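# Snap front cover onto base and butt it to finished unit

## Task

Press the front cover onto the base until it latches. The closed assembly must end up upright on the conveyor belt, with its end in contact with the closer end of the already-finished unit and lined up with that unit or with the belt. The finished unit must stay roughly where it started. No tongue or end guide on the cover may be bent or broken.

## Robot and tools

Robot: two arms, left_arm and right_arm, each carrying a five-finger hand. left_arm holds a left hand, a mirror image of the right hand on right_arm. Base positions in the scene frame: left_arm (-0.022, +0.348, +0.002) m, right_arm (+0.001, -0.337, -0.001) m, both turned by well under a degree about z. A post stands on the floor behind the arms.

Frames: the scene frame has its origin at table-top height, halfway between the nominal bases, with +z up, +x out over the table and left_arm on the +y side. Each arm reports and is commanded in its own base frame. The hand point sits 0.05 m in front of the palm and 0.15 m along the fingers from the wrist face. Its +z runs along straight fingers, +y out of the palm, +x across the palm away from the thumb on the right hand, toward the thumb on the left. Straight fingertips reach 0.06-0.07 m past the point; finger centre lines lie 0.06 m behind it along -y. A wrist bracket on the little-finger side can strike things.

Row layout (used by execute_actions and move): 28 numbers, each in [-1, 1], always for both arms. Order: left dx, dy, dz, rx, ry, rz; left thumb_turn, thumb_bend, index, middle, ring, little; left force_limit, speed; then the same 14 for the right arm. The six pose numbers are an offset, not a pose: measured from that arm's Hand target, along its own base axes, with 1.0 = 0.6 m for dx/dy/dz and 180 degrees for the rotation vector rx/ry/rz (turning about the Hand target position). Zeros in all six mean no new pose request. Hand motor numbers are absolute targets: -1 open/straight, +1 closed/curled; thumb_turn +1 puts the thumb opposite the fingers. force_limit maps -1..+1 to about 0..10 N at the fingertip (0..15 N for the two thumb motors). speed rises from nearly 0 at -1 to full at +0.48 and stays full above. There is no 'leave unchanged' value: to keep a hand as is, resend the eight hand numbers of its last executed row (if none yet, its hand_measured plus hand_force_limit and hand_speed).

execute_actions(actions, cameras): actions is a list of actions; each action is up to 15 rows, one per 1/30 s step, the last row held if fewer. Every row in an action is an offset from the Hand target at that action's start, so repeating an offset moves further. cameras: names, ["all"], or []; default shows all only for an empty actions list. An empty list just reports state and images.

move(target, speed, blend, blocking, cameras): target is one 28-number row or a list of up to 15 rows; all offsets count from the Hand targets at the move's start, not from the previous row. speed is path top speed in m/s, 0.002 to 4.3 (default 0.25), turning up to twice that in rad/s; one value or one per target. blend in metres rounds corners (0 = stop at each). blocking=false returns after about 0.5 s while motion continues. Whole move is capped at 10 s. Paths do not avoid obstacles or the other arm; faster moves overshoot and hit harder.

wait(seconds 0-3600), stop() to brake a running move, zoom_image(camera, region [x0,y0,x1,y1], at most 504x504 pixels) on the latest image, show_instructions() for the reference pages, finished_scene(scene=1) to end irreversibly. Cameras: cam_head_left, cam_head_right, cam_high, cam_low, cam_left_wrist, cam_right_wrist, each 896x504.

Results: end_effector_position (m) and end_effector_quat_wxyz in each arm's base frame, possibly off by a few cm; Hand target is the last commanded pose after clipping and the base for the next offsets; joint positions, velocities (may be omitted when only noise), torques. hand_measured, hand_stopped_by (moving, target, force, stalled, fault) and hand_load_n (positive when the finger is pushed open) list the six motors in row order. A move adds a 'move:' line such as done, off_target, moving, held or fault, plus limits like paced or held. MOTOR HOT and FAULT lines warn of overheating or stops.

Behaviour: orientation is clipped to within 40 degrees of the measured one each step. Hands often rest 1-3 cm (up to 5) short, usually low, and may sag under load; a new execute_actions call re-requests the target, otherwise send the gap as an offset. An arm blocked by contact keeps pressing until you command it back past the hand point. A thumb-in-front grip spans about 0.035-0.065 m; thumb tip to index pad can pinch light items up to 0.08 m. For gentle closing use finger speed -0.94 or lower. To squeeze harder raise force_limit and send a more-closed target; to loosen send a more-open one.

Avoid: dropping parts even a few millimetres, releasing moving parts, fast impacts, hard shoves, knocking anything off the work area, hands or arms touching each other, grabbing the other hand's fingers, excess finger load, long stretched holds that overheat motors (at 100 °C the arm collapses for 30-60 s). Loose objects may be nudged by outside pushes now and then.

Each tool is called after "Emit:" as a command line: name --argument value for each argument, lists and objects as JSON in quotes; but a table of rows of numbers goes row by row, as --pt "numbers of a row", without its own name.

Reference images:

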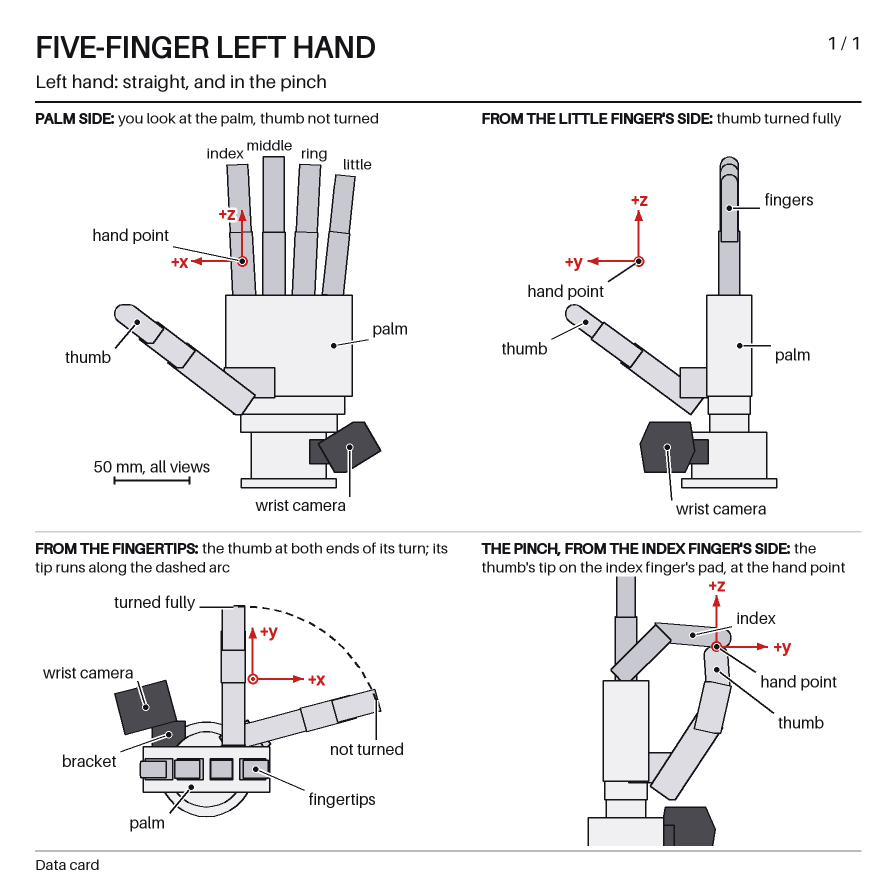

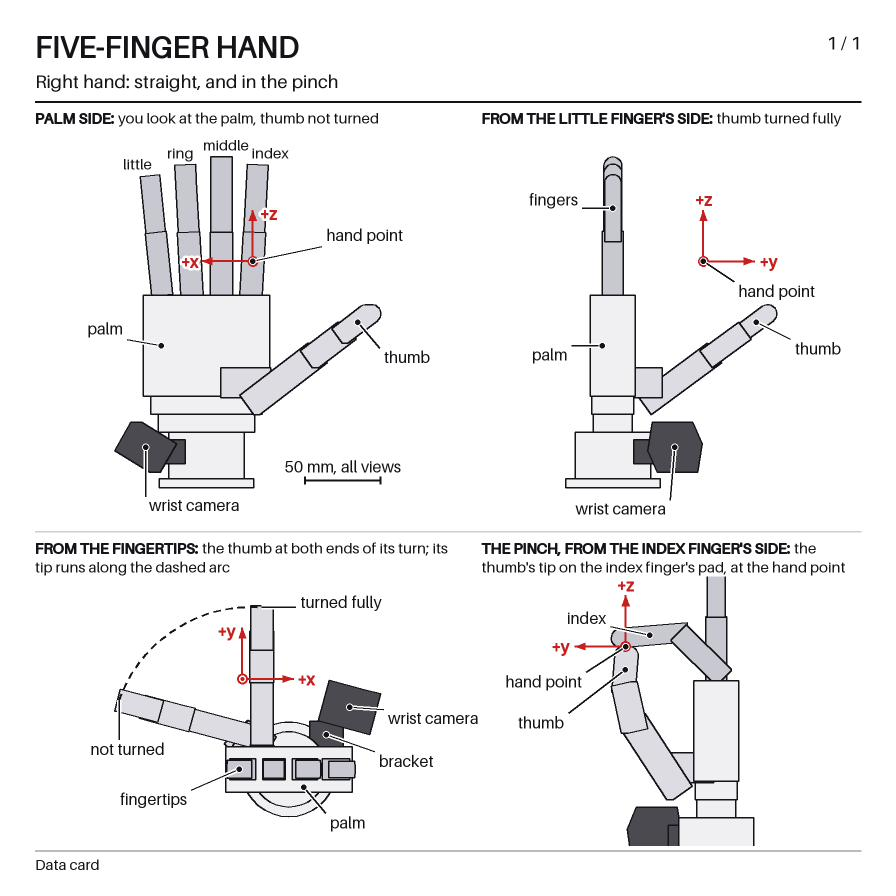

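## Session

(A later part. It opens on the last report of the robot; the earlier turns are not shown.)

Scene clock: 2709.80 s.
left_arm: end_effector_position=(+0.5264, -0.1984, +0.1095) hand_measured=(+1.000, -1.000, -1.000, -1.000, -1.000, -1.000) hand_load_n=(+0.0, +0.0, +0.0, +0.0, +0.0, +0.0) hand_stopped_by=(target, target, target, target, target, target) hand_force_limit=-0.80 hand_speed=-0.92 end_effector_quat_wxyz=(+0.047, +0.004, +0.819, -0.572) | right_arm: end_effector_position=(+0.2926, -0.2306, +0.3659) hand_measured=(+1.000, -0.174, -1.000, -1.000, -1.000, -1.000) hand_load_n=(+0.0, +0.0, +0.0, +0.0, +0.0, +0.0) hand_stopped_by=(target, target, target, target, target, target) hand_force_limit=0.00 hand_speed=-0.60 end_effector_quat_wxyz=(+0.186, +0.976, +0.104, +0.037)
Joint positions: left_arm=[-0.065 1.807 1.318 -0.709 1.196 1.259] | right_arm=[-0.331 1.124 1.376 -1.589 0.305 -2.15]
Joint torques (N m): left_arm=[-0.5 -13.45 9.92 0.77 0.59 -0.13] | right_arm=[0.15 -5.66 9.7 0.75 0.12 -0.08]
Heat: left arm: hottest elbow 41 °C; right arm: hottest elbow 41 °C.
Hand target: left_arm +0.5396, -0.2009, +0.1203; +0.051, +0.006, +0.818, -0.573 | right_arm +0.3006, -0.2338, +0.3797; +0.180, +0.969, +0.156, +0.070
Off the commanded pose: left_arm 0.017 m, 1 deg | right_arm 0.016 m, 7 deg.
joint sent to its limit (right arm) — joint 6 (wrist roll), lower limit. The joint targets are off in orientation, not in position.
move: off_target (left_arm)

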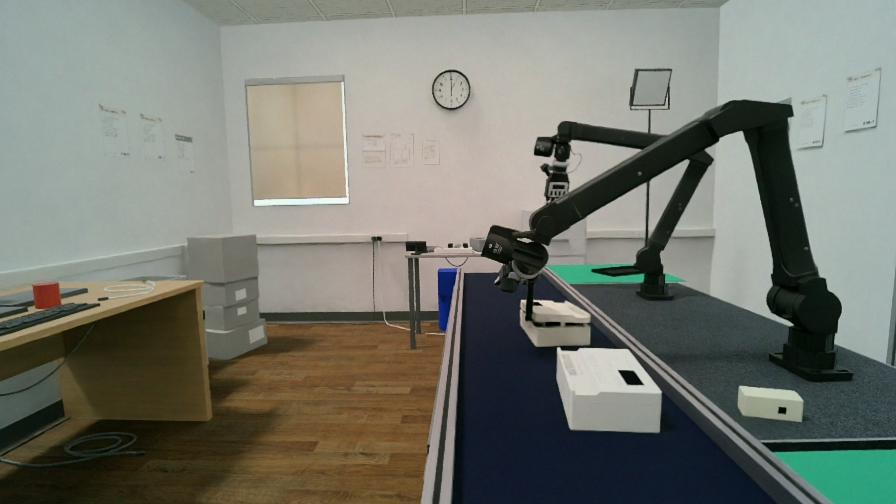

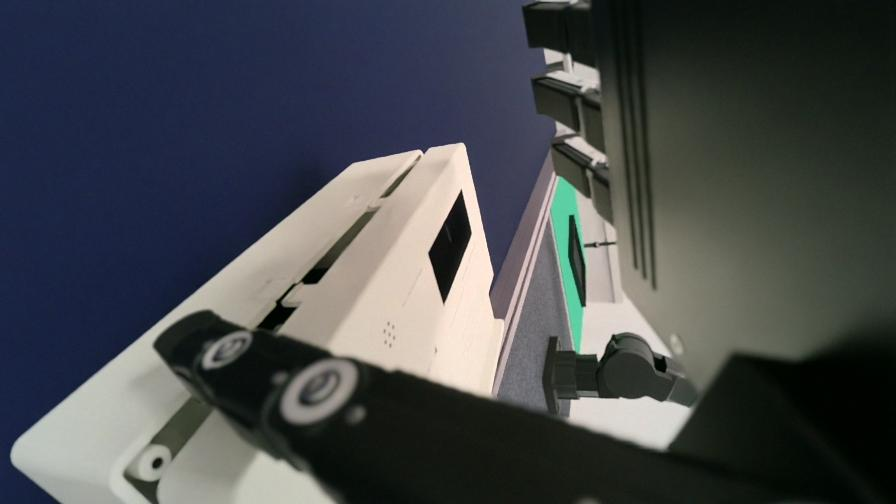

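Emit:
move --pt "0 0 0.085 0 0 0 1 -1 -1 -1 -1 -1 -0.8 -0.92 0 0 0 0 0 0 1 -0.17 -1 -1 -1 -1 0.0 -0.6" --pt "0 0.09 0.085 0 0 0 1 -1 -1 -1 -1 -1 -0.8 -0.92 0 0 0 0 0 0 1 -0.17 -1 -1 -1 -1 0.0 -0.6" --pt "-0.135 0.09 0.085 0 0 0 1 -1 -1 -1 -1 -1 -0.8 -0.92 0 0 0 0 0 0 1 -0.17 -1 -1 -1 -1 0.0 -0.6" --pt "-0.135 0.09 0.03 0 0 0 1 -1 -1 -1 -1 -1 -0.8 -0.92 0 0 0 0 0 0 1 -0.17 -1 -1 -1 -1 0.0 -0.6" --speed 0.08 --blend 0.01 --cameras '["cam_low","cam_high","cam_left_wrist"]'

Emit:
zoom_image --camera "cam_low" --region '[510, 280, 600, 350]'

Scene clock: 2719.13 s.
left_arm: end_effector_position=(+0.4545, -0.1498, +0.1423) hand_measured=(+1.000, -1.000, -1.000, -1.000, -1.000, -1.000) hand_load_n=(+0.0, +0.0, +0.0, +0.0, +0.0, +0.0) hand_stopped_by=(target, target, target, target, target, target) hand_force_limit=-0.80 hand_speed=-0.92 end_effector_quat_wxyz=(+0.044, +0.002, +0.819, -0.572) | right_arm: end_effector_position=(+0.2926, -0.2306, +0.3659) hand_measured=(+1.000, -0.174, -1.000, -1.000, -1.000, -1.000) hand_load_n=(+0.0, +0.0, +0.0, +0.0, +0.0, +0.0) hand_stopped_by=(target, target, target, target, target, target) hand_force_limit=0.00 hand_speed=-0.60 end_effector_quat_wxyz=(+0.186, +0.976, +0.104, +0.037)
Joint positions: left_arm=[0.028 1.635 1.193 -1.004 1.219 1.517] | right_arm=[-0.331 1.124 1.376 -1.589 0.305 -2.15]
Joint torques (N m): left_arm=[0.26 -10.99 6.89 1.4 0.82 0.11] | right_arm=[0.15 -5.66 9.69 0.75 0.12 -0.07]
Heat: left arm: hottest elbow 41 °C; right arm: hottest elbow 41 °C.
Hand target: left_arm +0.4586, -0.1470, +0.1385; +0.051, +0.006, +0.818, -0.573 | right_arm +0.3006, -0.2338, +0.3797; +0.180, +0.969, +0.156, +0.070
Off the commanded pose: left_arm 0.006 m, 1 deg | right_arm 0.016 m, 7 deg.
joint sent to its limit (right arm) — joint 6 (wrist roll), lower limit. The joint targets are off in orientation, not in position.
move: done
Images, in order (width x height): cam_high 896x504, cam_low 896x504, cam_left_wrist 896x504.

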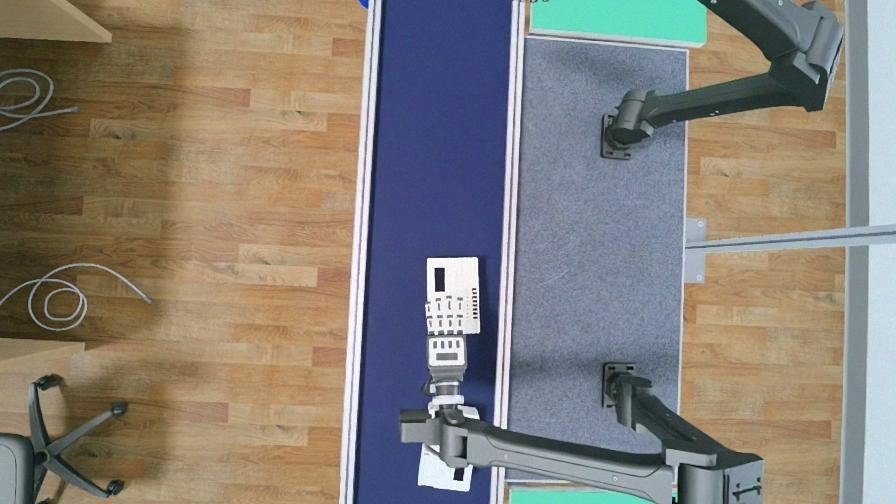

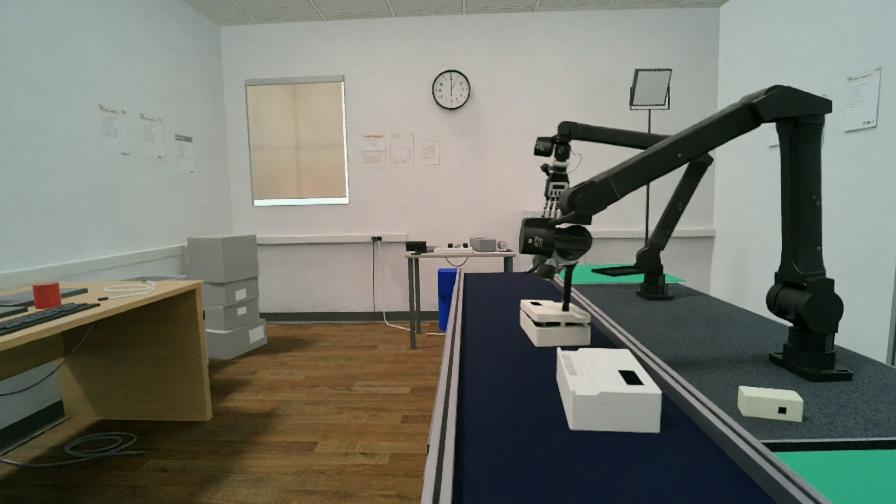

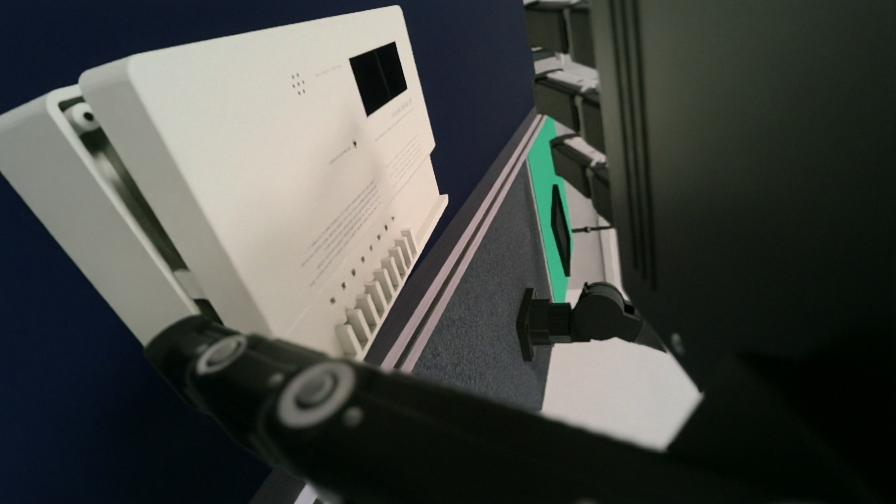

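Scaled by 5.600 from the camera's image (finer frame: 1280x720).

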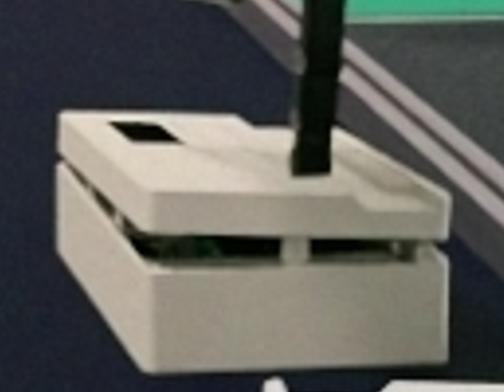

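Emit:
move --target '[0,0,-0.03,0,0,0,1,-1,-1,-1,-1,-1,-0.8,-0.92,0,0,0,0,0,0,1,-0.17,-1,-1,-1,-1,0.0,-0.6]' --speed 0.05 --cameras '["cam_low","cam_left_wrist"]'

Emit:
zoom_image --camera "cam_low" --region '[510, 280, 600, 350]'

Emit:
zoom_image --camera "cam_left_wrist" --region '[0, 150, 350, 504]'

Scene clock: 2722.17 s.
left_arm: end_effector_position=(+0.4544, -0.1498, +0.1231) hand_measured=(+1.000, -1.000, -1.000, -1.000, -1.000, -1.000) hand_load_n=(+0.0, +0.0, +0.0, +0.0, +0.0, +0.0) hand_stopped_by=(target, target, target, target, target, target) hand_force_limit=-0.80 hand_speed=-0.92 end_effector_quat_wxyz=(+0.043, +0.002, +0.819, -0.572) | right_arm: end_effector_position=(+0.2926, -0.2306, +0.3659) hand_measured=(+1.000, -0.174, -1.000, -1.000, -1.000, -1.000) hand_load_n=(+0.0, -0.5, +0.0, +0.0, +0.0, +0.0) hand_stopped_by=(target, target, target, target, target, target) hand_force_limit=0.00 hand_speed=-0.60 end_effector_quat_wxyz=(+0.186, +0.976, +0.104, +0.037)
Joint positions: left_arm=[0.028 1.659 1.168 -0.957 1.219 1.517] | right_arm=[-0.331 1.124 1.376 -1.589 0.305 -2.15]
Joint torques (N m): left_arm=[0.5 -11.99 6.63 1.35 0.82 0.11] | right_arm=[0.15 -5.71 9.69 0.76 0.12 -0.08]
Heat: left arm: hottest elbow 41 °C; right arm: hottest elbow 41 °C.
Hand target: left_arm +0.4587, -0.1470, +0.1205; +0.052, +0.006, +0.818, -0.573 | right_arm +0.3006, -0.2338, +0.3797; +0.180, +0.969, +0.156, +0.070
Off the commanded pose: left_arm 0.006 m, 1 deg | right_arm 0.016 m, 7 deg.
joint sent to its limit (right arm) — joint 6 (wrist roll), lower limit. The joint targets are off in orientation, not in position.
move: done

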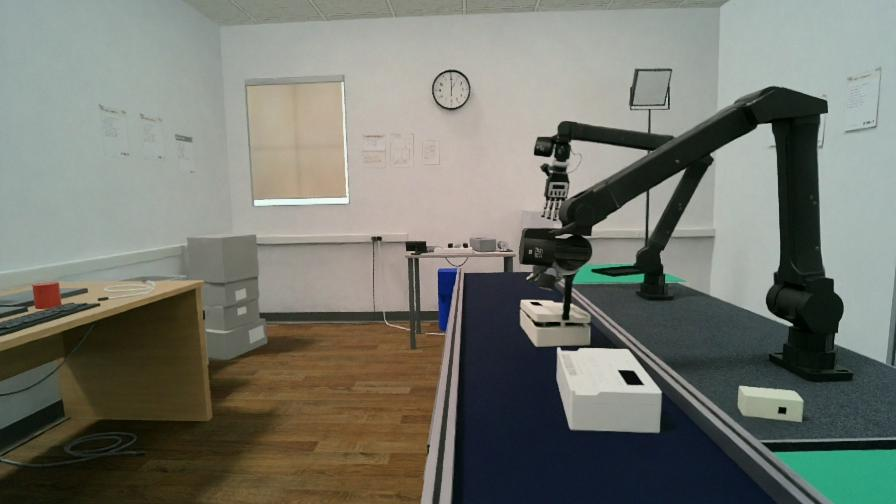

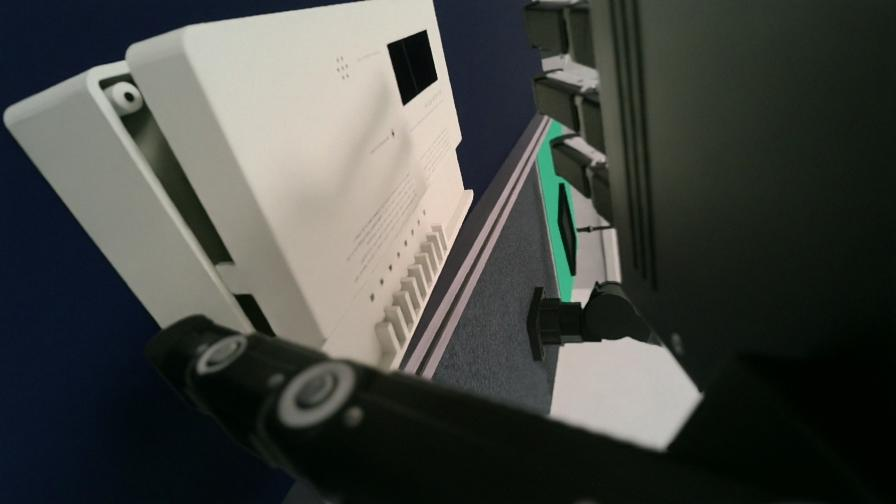

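Scaled by 5.600 from the camera's image (finer frame: 1280x720).

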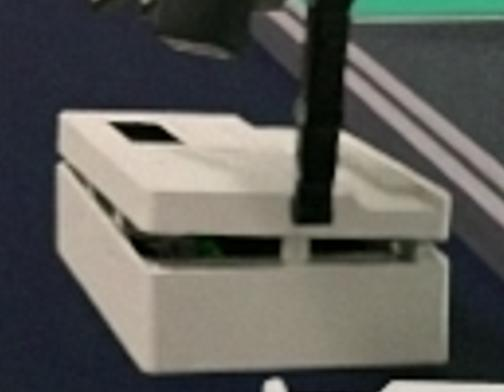

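Scaled by 1.424 from the camera's image (finer frame: 1280x720).

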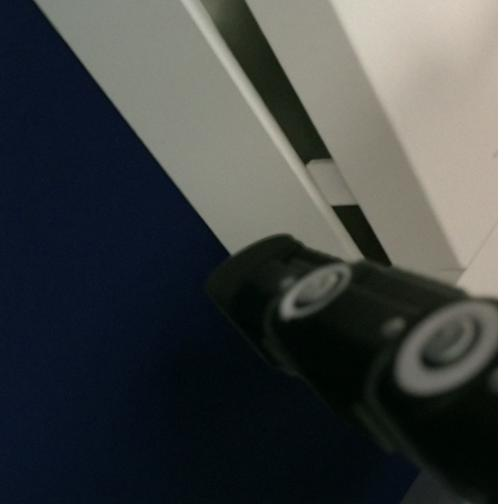

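Emit:
move --target '[0,-0.013,-0.007,0,0,0,1,-1,-1,-1,-1,-1,-0.8,-0.92,0,0,0,0,0,0,1,-0.17,-1,-1,-1,-1,0.0,-0.6]' --speed 0.03 --cameras '["cam_low","cam_left_wrist"]'

Emit:
zoom_image --camera "cam_low" --region '[510, 280, 600, 350]'

Emit:
zoom_image --camera "cam_left_wrist" --region '[0, 150, 350, 504]'

Scene clock: 2726.73 s.
left_arm: end_effector_position=(+0.4589, -0.1506, +0.1185) hand_measured=(+1.000, -1.000, -1.000, -1.000, -1.000, -1.000) hand_load_n=(+0.0, +0.0, +0.0, -0.5, +0.0, +0.0) hand_stopped_by=(target, target, target, target, target, target) hand_force_limit=-0.80 hand_speed=-0.92 end_effector_quat_wxyz=(+0.055, +0.007, +0.818, -0.572) | right_arm: end_effector_position=(+0.2926, -0.2306, +0.3659) hand_measured=(+1.000, -0.174, -1.000, -1.000, -1.000, -1.000) hand_load_n=(+0.0, -0.5, +0.0, +0.0, +0.0, +0.0) hand_stopped_by=(target, target, target, target, target, target) hand_force_limit=0.00 hand_speed=-0.60 end_effector_quat_wxyz=(+0.186, +0.976, +0.104, +0.037)
Joint positions: left_arm=[0.027 1.659 1.154 -0.9 1.219 1.499] | right_arm=[-0.331 1.124 1.376 -1.589 0.305 -2.15]
Joint torques (N m): left_arm=[-0.56 -11.63 6.49 1.46 0.74 -0.14] | right_arm=[0.15 -5.66 9.69 0.75 0.12 -0.08]
Heat: left arm: hottest elbow 41 °C; right arm: hottest elbow 41 °C.
Hand target: left_arm +0.4585, -0.1549, +0.1163; +0.051, +0.006, +0.818, -0.573 | right_arm +0.3006, -0.2338, +0.3797; +0.180, +0.969, +0.156, +0.070
Off the commanded pose: left_arm 0.005 m, 0 deg | right_arm 0.016 m, 7 deg.
joint sent to its limit (right arm) — joint 6 (wrist roll), lower limit. The joint targets are off in orientation, not in position.
move: done

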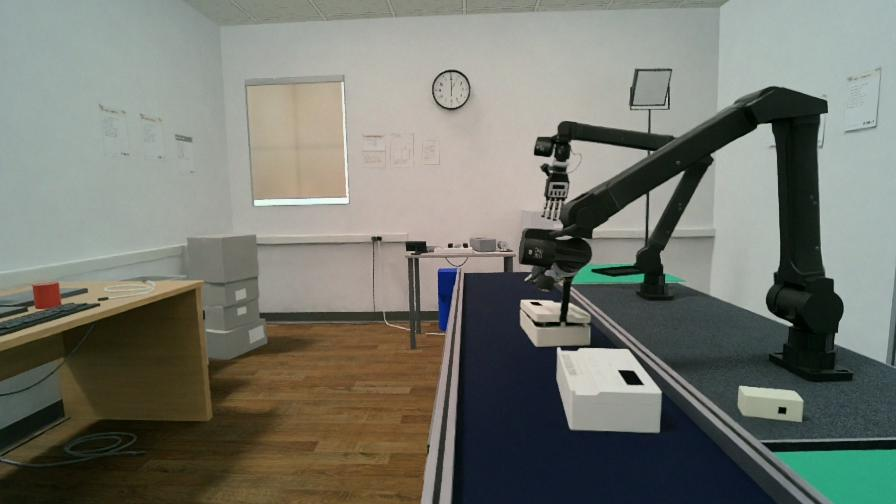

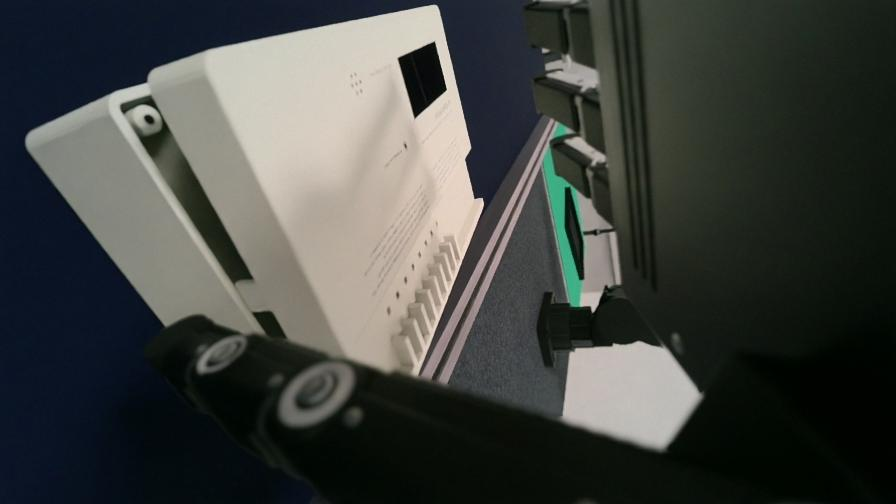

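Scaled by 5.600 from the camera's image (finer frame: 1280x720).

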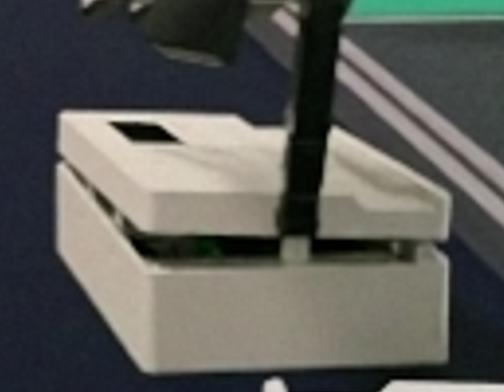

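Scaled by 1.424 from the camera's image (finer frame: 1280x720).

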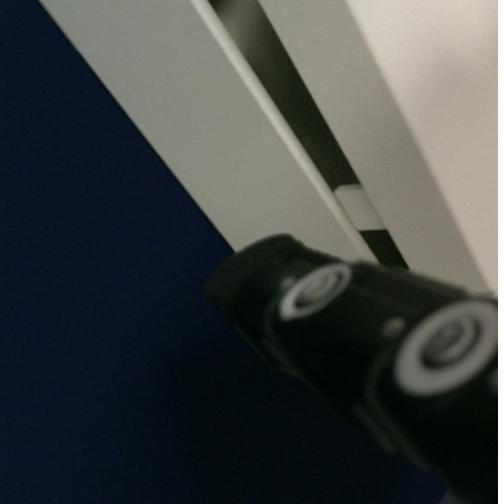

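Emit:
move --target '[0,0,0,0,0,0,1,-0.6,-1,-1,-1,-1,-0.85,-0.94,0,0,0,0,0,0,1,-0.17,-1,-1,-1,-1,0.0,-0.6]' --speed 0.03 --cameras '["cam_low","cam_left_wrist"]'

Emit:
zoom_image --camera "cam_low" --region '[510, 280, 600, 350]'

Emit:
zoom_image --camera "cam_left_wrist" --region '[0, 50, 350, 404]'

Scene clock: 2734.47 s.
left_arm: end_effector_position=(+0.4588, -0.1506, +0.1186) hand_measured=(+1.000, -0.600, -1.000, -1.000, -1.000, -1.000) hand_load_n=(+0.0, +0.0, +0.0, +0.0, +0.0, +0.0) hand_stopped_by=(target, target, target, target, target, target) hand_force_limit=-0.85 hand_speed=-0.94 end_effector_quat_wxyz=(+0.054, +0.006, +0.818, -0.572) | right_arm: end_effector_position=(+0.2926, -0.2306, +0.3659) hand_measured=(+1.000, -0.174, -1.000, -1.000, -1.000, -1.000) hand_load_n=(+0.0, +0.0, +0.0, +0.0, +0.0, +0.0) hand_stopped_by=(target, target, target, target, target, target) hand_force_limit=0.00 hand_speed=-0.60 end_effector_quat_wxyz=(+0.186, +0.976, +0.104, +0.037)
Joint positions: left_arm=[0.027 1.659 1.154 -0.9 1.219 1.497] | right_arm=[-0.331 1.124 1.376 -1.589 0.305 -2.15]
Joint torques (N m): left_arm=[-1.08 -11.75 6.31 1.44 0.72 -0.13] | right_arm=[0.15 -5.66 9.69 0.75 0.12 -0.08]
Heat: left arm: hottest elbow 40 °C; right arm: hottest elbow 41 °C.
Hand target: left_arm +0.4585, -0.1549, +0.1163; +0.051, +0.006, +0.818, -0.573 | right_arm +0.3006, -0.2338, +0.3797; +0.180, +0.969, +0.156, +0.070
Off the commanded pose: left_arm 0.005 m, 0 deg | right_arm 0.016 m, 7 deg.
joint sent to its limit (right arm) — joint 6 (wrist roll), lower limit. The joint targets are off in orientation, not in position.
move: done

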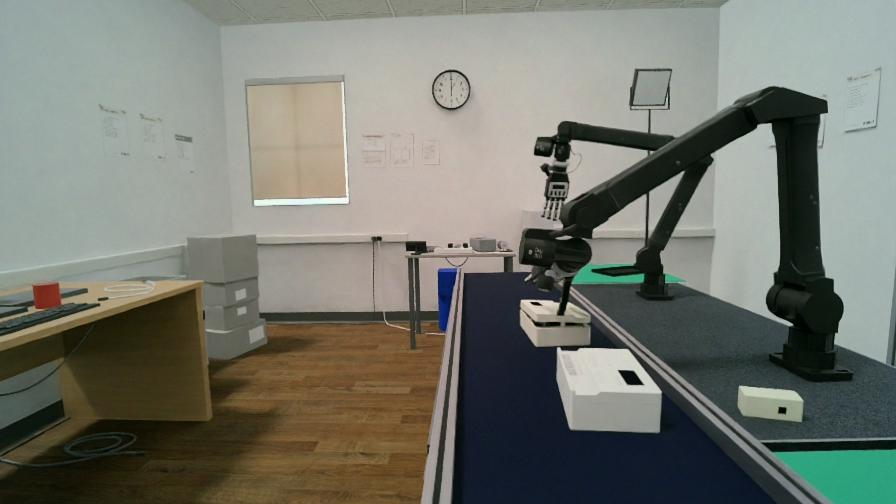

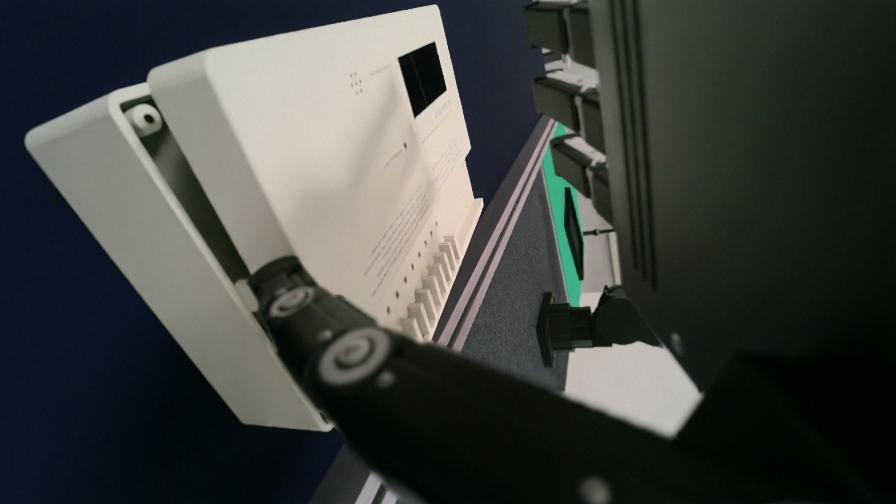

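Scaled by 5.600 from the camera's image (finer frame: 1280x720).

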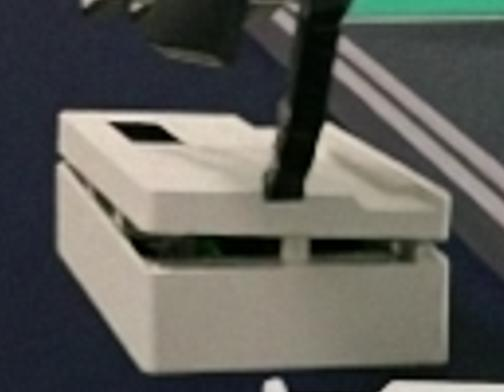

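Scaled by 1.424 from the camera's image (finer frame: 1280x720).

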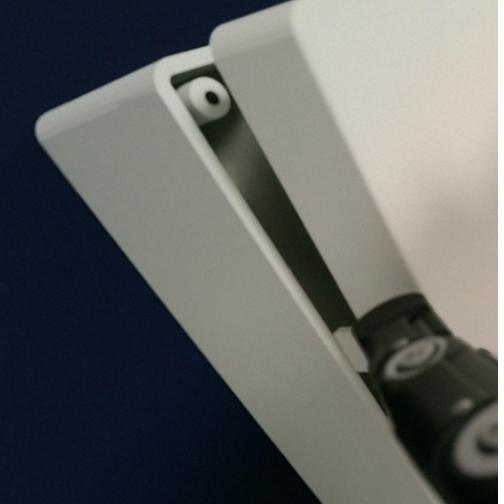

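Emit:
move --pt "0 0 0 0 0 0 1 -1 -1 -1 -1 -1 -0.85 -0.7 0 0 0 0 0 0 1 -0.17 -1 -1 -1 -1 0.0 -0.6" --pt "0 -0.01 -0.013 0 0 0 1 -1 -1 -1 -1 -1 -0.85 -0.7 0 0 0 0 0 0 1 -0.17 -1 -1 -1 -1 0.0 -0.6" --speed 0.03 --cameras '["cam_low","cam_left_wrist"]'

Emit:
zoom_image --camera "cam_low" --region '[510, 280, 600, 350]'

Emit:
zoom_image --camera "cam_left_wrist" --region '[0, 50, 350, 404]'

Scene clock: 2741.17 s.
left_arm: end_effector_position=(+0.4589, -0.1573, +0.1134) hand_measured=(+1.000, -1.000, -1.000, -1.000, -1.000, -1.000) hand_load_n=(+0.0, +0.0, +0.0, +0.0, +0.0, +0.0) hand_stopped_by=(target, target, target, target, target, target) hand_force_limit=-0.85 hand_speed=-0.70 end_effector_quat_wxyz=(+0.057, +0.009, +0.818, -0.573) | right_arm: end_effector_position=(+0.2926, -0.2306, +0.3659) hand_measured=(+1.000, -0.174, -1.000, -1.000, -1.000, -1.000) hand_load_n=(+0.0, +0.0, +0.0, +0.0, +0.0, +0.0) hand_stopped_by=(target, target, target, target, target, target) hand_force_limit=0.00 hand_speed=-0.60 end_effector_quat_wxyz=(+0.186, +0.976, +0.104, +0.037)
Joint positions: left_arm=[0.013 1.659 1.136 -0.843 1.219 1.462] | right_arm=[-0.331 1.124 1.376 -1.589 0.305 -2.15]
Joint torques (N m): left_arm=[-0.79 -10.7 6.35 1.5 0.62 -0.13] | right_arm=[0.21 -5.66 9.7 0.75 0.12 -0.08]
Heat: left arm: hottest elbow 40 °C; right arm: hottest elbow 41 °C.
Hand target: left_arm +0.4586, -0.1608, +0.1085; +0.052, +0.006, +0.818, -0.573 | right_arm +0.3006, -0.2338, +0.3797; +0.180, +0.969, +0.156, +0.070
Off the commanded pose: left_arm 0.006 m, 1 deg | right_arm 0.016 m, 7 deg.
joint sent to its limit (right arm) — joint 6 (wrist roll), lower limit. The joint targets are off in orientation, not in position.
move: done

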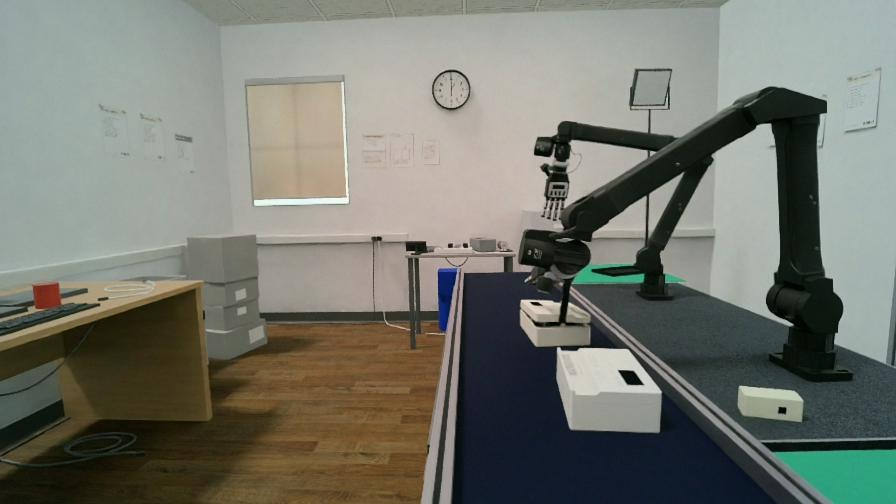

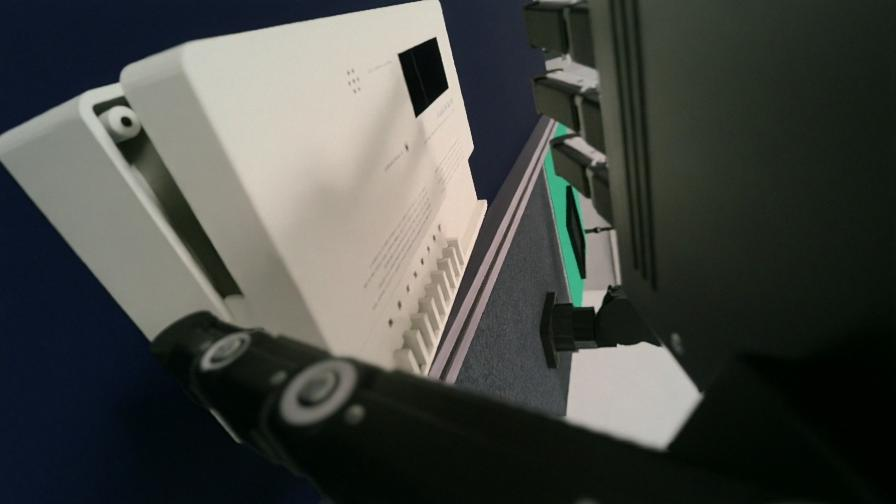

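Scaled by 5.600 from the camera's image (finer frame: 1280x720).

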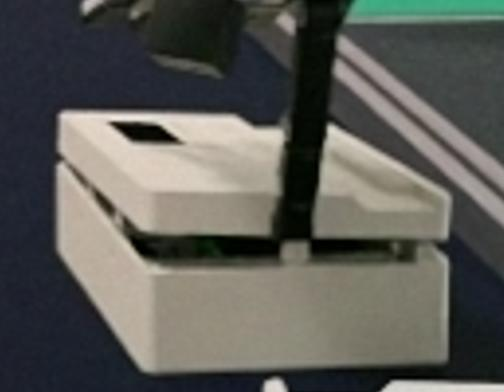

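Scaled by 1.424 from the camera's image (finer frame: 1280x720).

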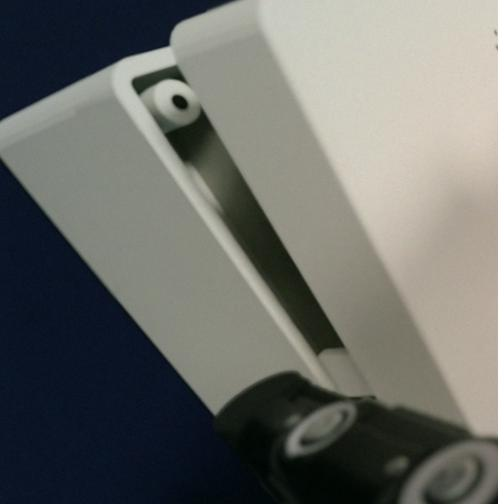

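Emit:
execute_actions --actions '[]'

Emit:
zoom_image --camera "cam_low" --region '[510, 280, 600, 350]'

Scene clock: 2752.07 s.
left_arm: end_effector_position=(+0.4589, -0.1573, +0.1134) hand_measured=(+1.000, -1.000, -1.000, -1.000, -1.000, -1.000) hand_load_n=(+0.0, +0.0, +0.0, +0.0, +0.0, +0.0) hand_stopped_by=(target, target, target, target, target, target) hand_force_limit=-0.85 hand_speed=-0.70 end_effector_quat_wxyz=(+0.056, +0.009, +0.818, -0.573) | right_arm: end_effector_position=(+0.2926, -0.2306, +0.3659) hand_measured=(+1.000, -0.174, -1.000, -1.000, -1.000, -1.000) hand_load_n=(+0.0, +0.0, +0.0, +0.0, +0.0, +0.0) hand_stopped_by=(target, target, target, target, target, target) hand_force_limit=0.00 hand_speed=-0.60 end_effector_quat_wxyz=(+0.186, +0.976, +0.104, +0.037)
Joint positions: left_arm=[0.013 1.659 1.136 -0.843 1.219 1.462] | right_arm=[-0.331 1.124 1.376 -1.589 0.305 -2.15]
Joint velocities: within noise
Joint torques (N m): left_arm=[-0.38 -11.11 6.5 1.5 0.63 -0.14] | right_arm=[0.21 -5.66 9.69 0.75 0.12 -0.08]
Heat: left arm: hottest elbow 39 °C; right arm: hottest elbow 41 °C.
Hand target: left_arm +0.4586, -0.1608, +0.1085; +0.051, +0.006, +0.818, -0.573 | right_arm +0.3006, -0.2338, +0.3797; +0.180, +0.969, +0.156, +0.070
Off the commanded pose: left_arm 0.006 m, 1 deg | right_arm 0.016 m, 7 deg.

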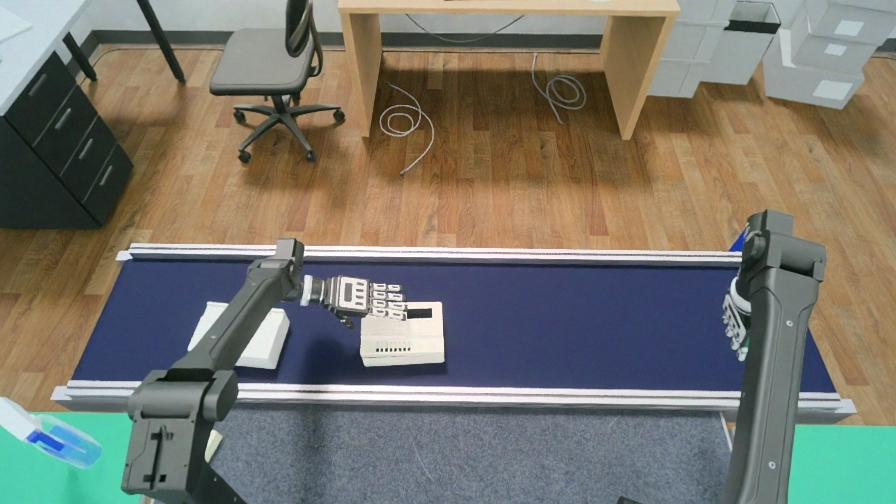

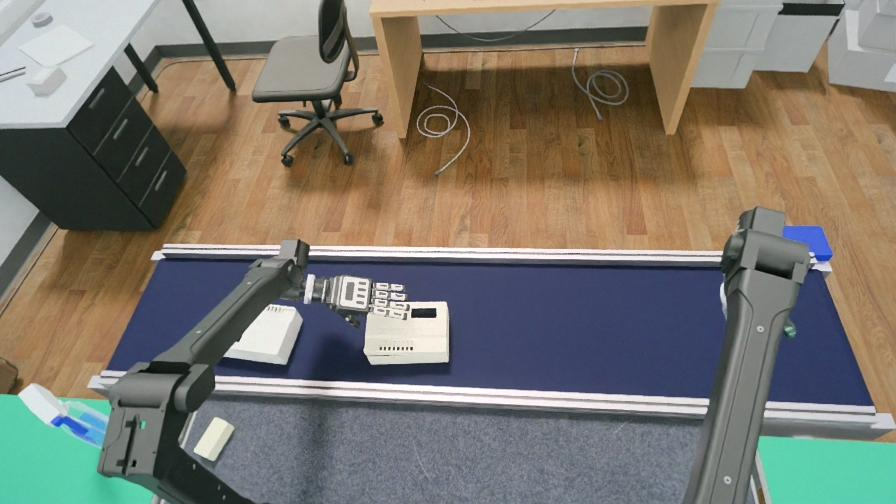

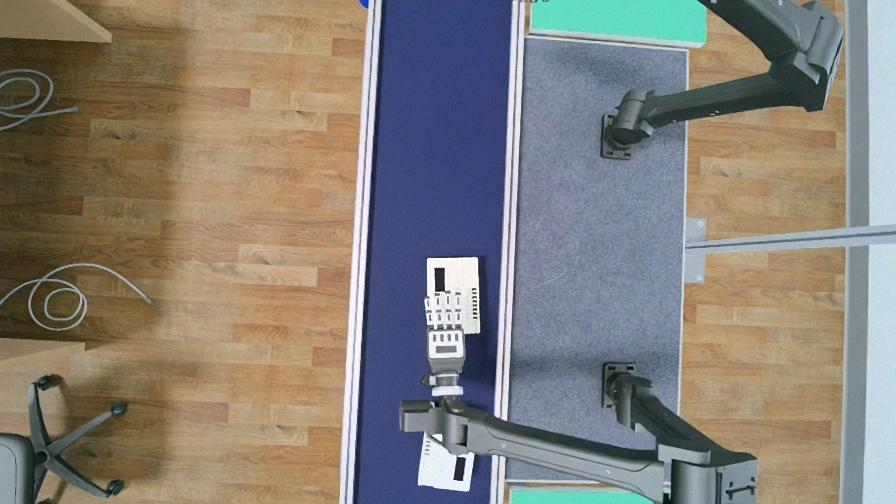

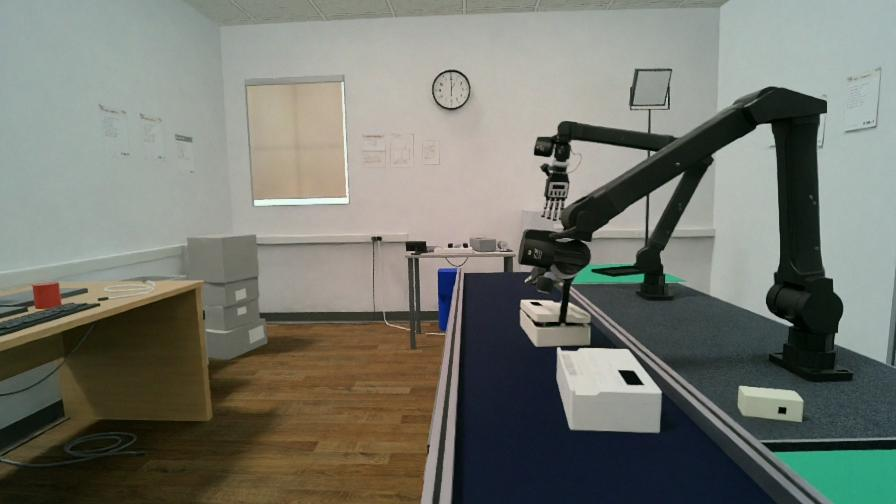

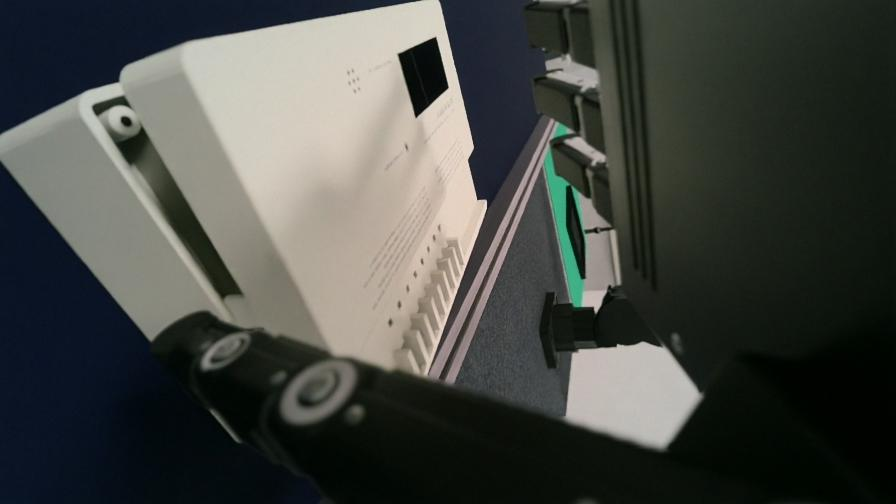

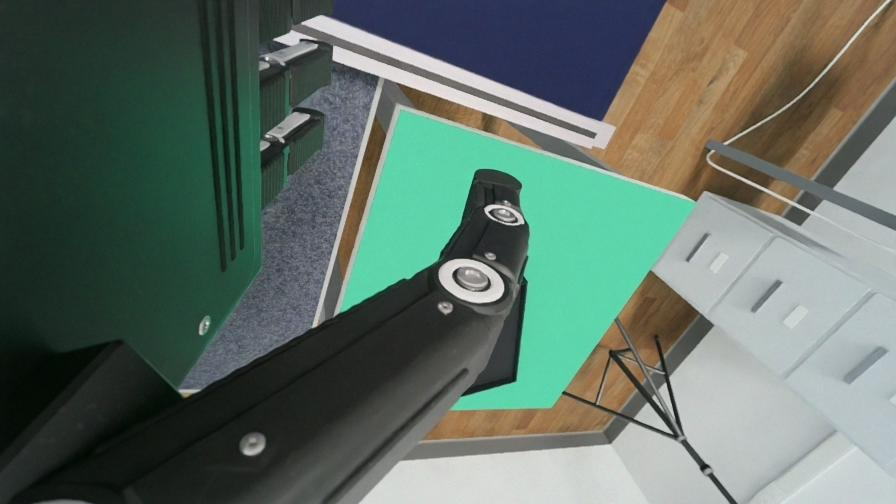

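Scaled by 5.600 from the camera's image (finer frame: 1280x720).

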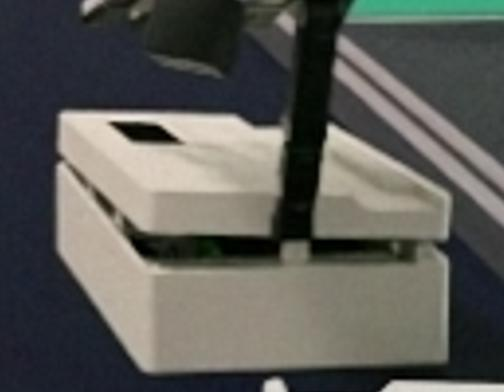

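Emit:
move --target '[0,0,0,0,0,0,1,-0.85,-1,-1,-1,-1,-0.7,-0.94,0,0,0,0,0,0,1,-0.17,-1,-1,-1,-1,0.0,-0.6]' --cameras '["cam_low","cam_left_wrist"]'

Emit:
zoom_image --camera "cam_low" --region '[510, 280, 600, 350]'

Scene clock: 2755.97 s.
left_arm: end_effector_position=(+0.4588, -0.1573, +0.1134) hand_measured=(+1.000, -0.850, -1.000, -1.000, -1.000, -1.000) hand_load_n=(+0.0, +0.0, +0.0, +0.0, +0.0, -0.5) hand_stopped_by=(target, target, target, target, target, target) hand_force_limit=-0.70 hand_speed=-0.94 end_effector_quat_wxyz=(+0.056, +0.008, +0.818, -0.573) | right_arm: end_effector_position=(+0.2926, -0.2306, +0.3659) hand_measured=(+1.000, -0.174, -1.000, -1.000, -1.000, -1.000) hand_load_n=(+0.5, -0.5, +0.0, +0.0, +0.0, +0.0) hand_stopped_by=(target, target, target, target, target, target) hand_force_limit=0.00 hand_speed=-0.60 end_effector_quat_wxyz=(+0.186, +0.976, +0.104, +0.037)
Joint positions: left_arm=[0.013 1.659 1.136 -0.843 1.219 1.461] | right_arm=[-0.331 1.124 1.376 -1.589 0.305 -2.15]
Joint torques (N m): left_arm=[-0.97 -11.75 6.28 1.52 0.63 -0.13] | right_arm=[0.15 -5.66 9.69 0.75 0.12 -0.08]
Heat: left arm: hottest elbow 39 °C; right arm: hottest elbow 41 °C.
Hand target: left_arm +0.4586, -0.1608, +0.1085; +0.051, +0.006, +0.818, -0.573 | right_arm +0.3006, -0.2338, +0.3797; +0.180, +0.969, +0.156, +0.070
Off the commanded pose: left_arm 0.006 m, 1 deg | right_arm 0.016 m, 7 deg.
joint sent to its limit (right arm) — joint 6 (wrist roll), lower limit. The joint targets are off in orientation, not in position.
move: done

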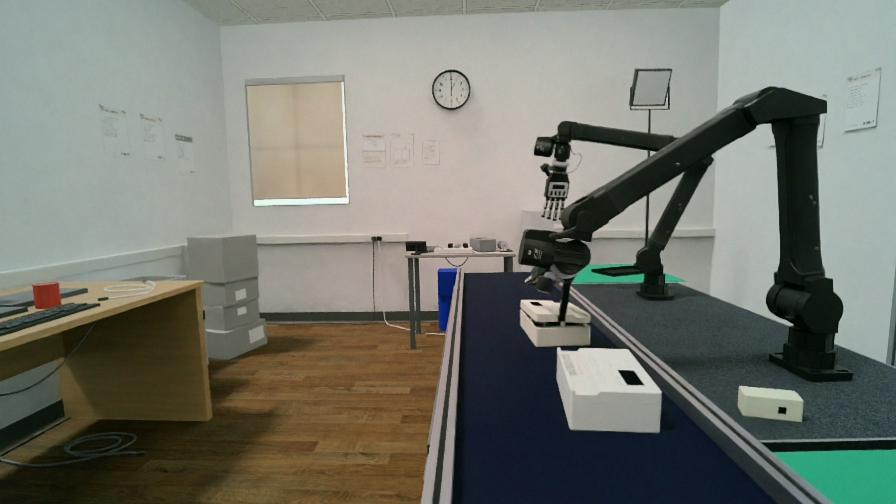

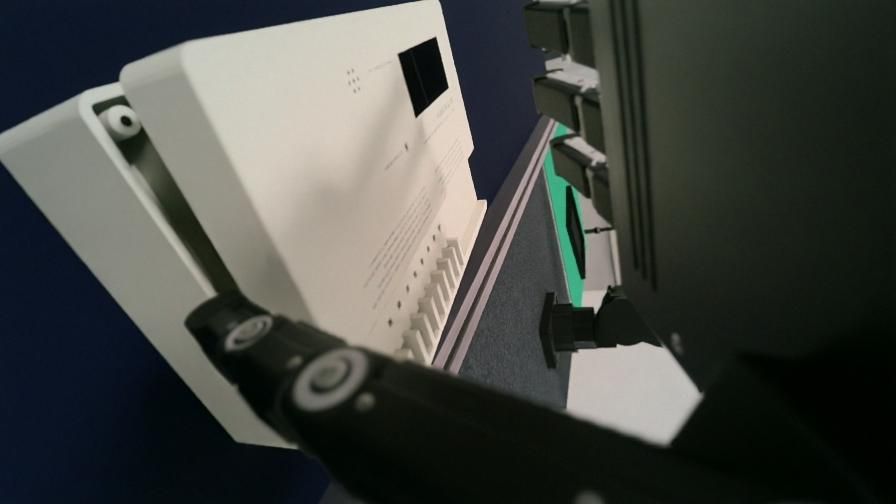

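Scaled by 5.600 from the camera's image (finer frame: 1280x720).

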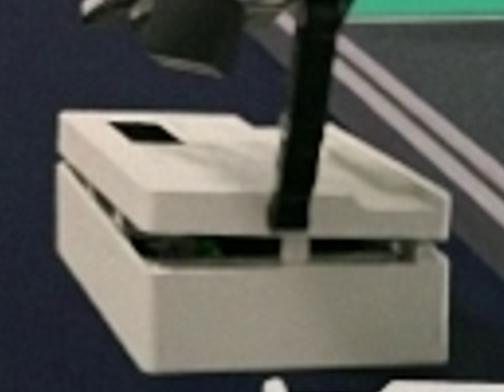

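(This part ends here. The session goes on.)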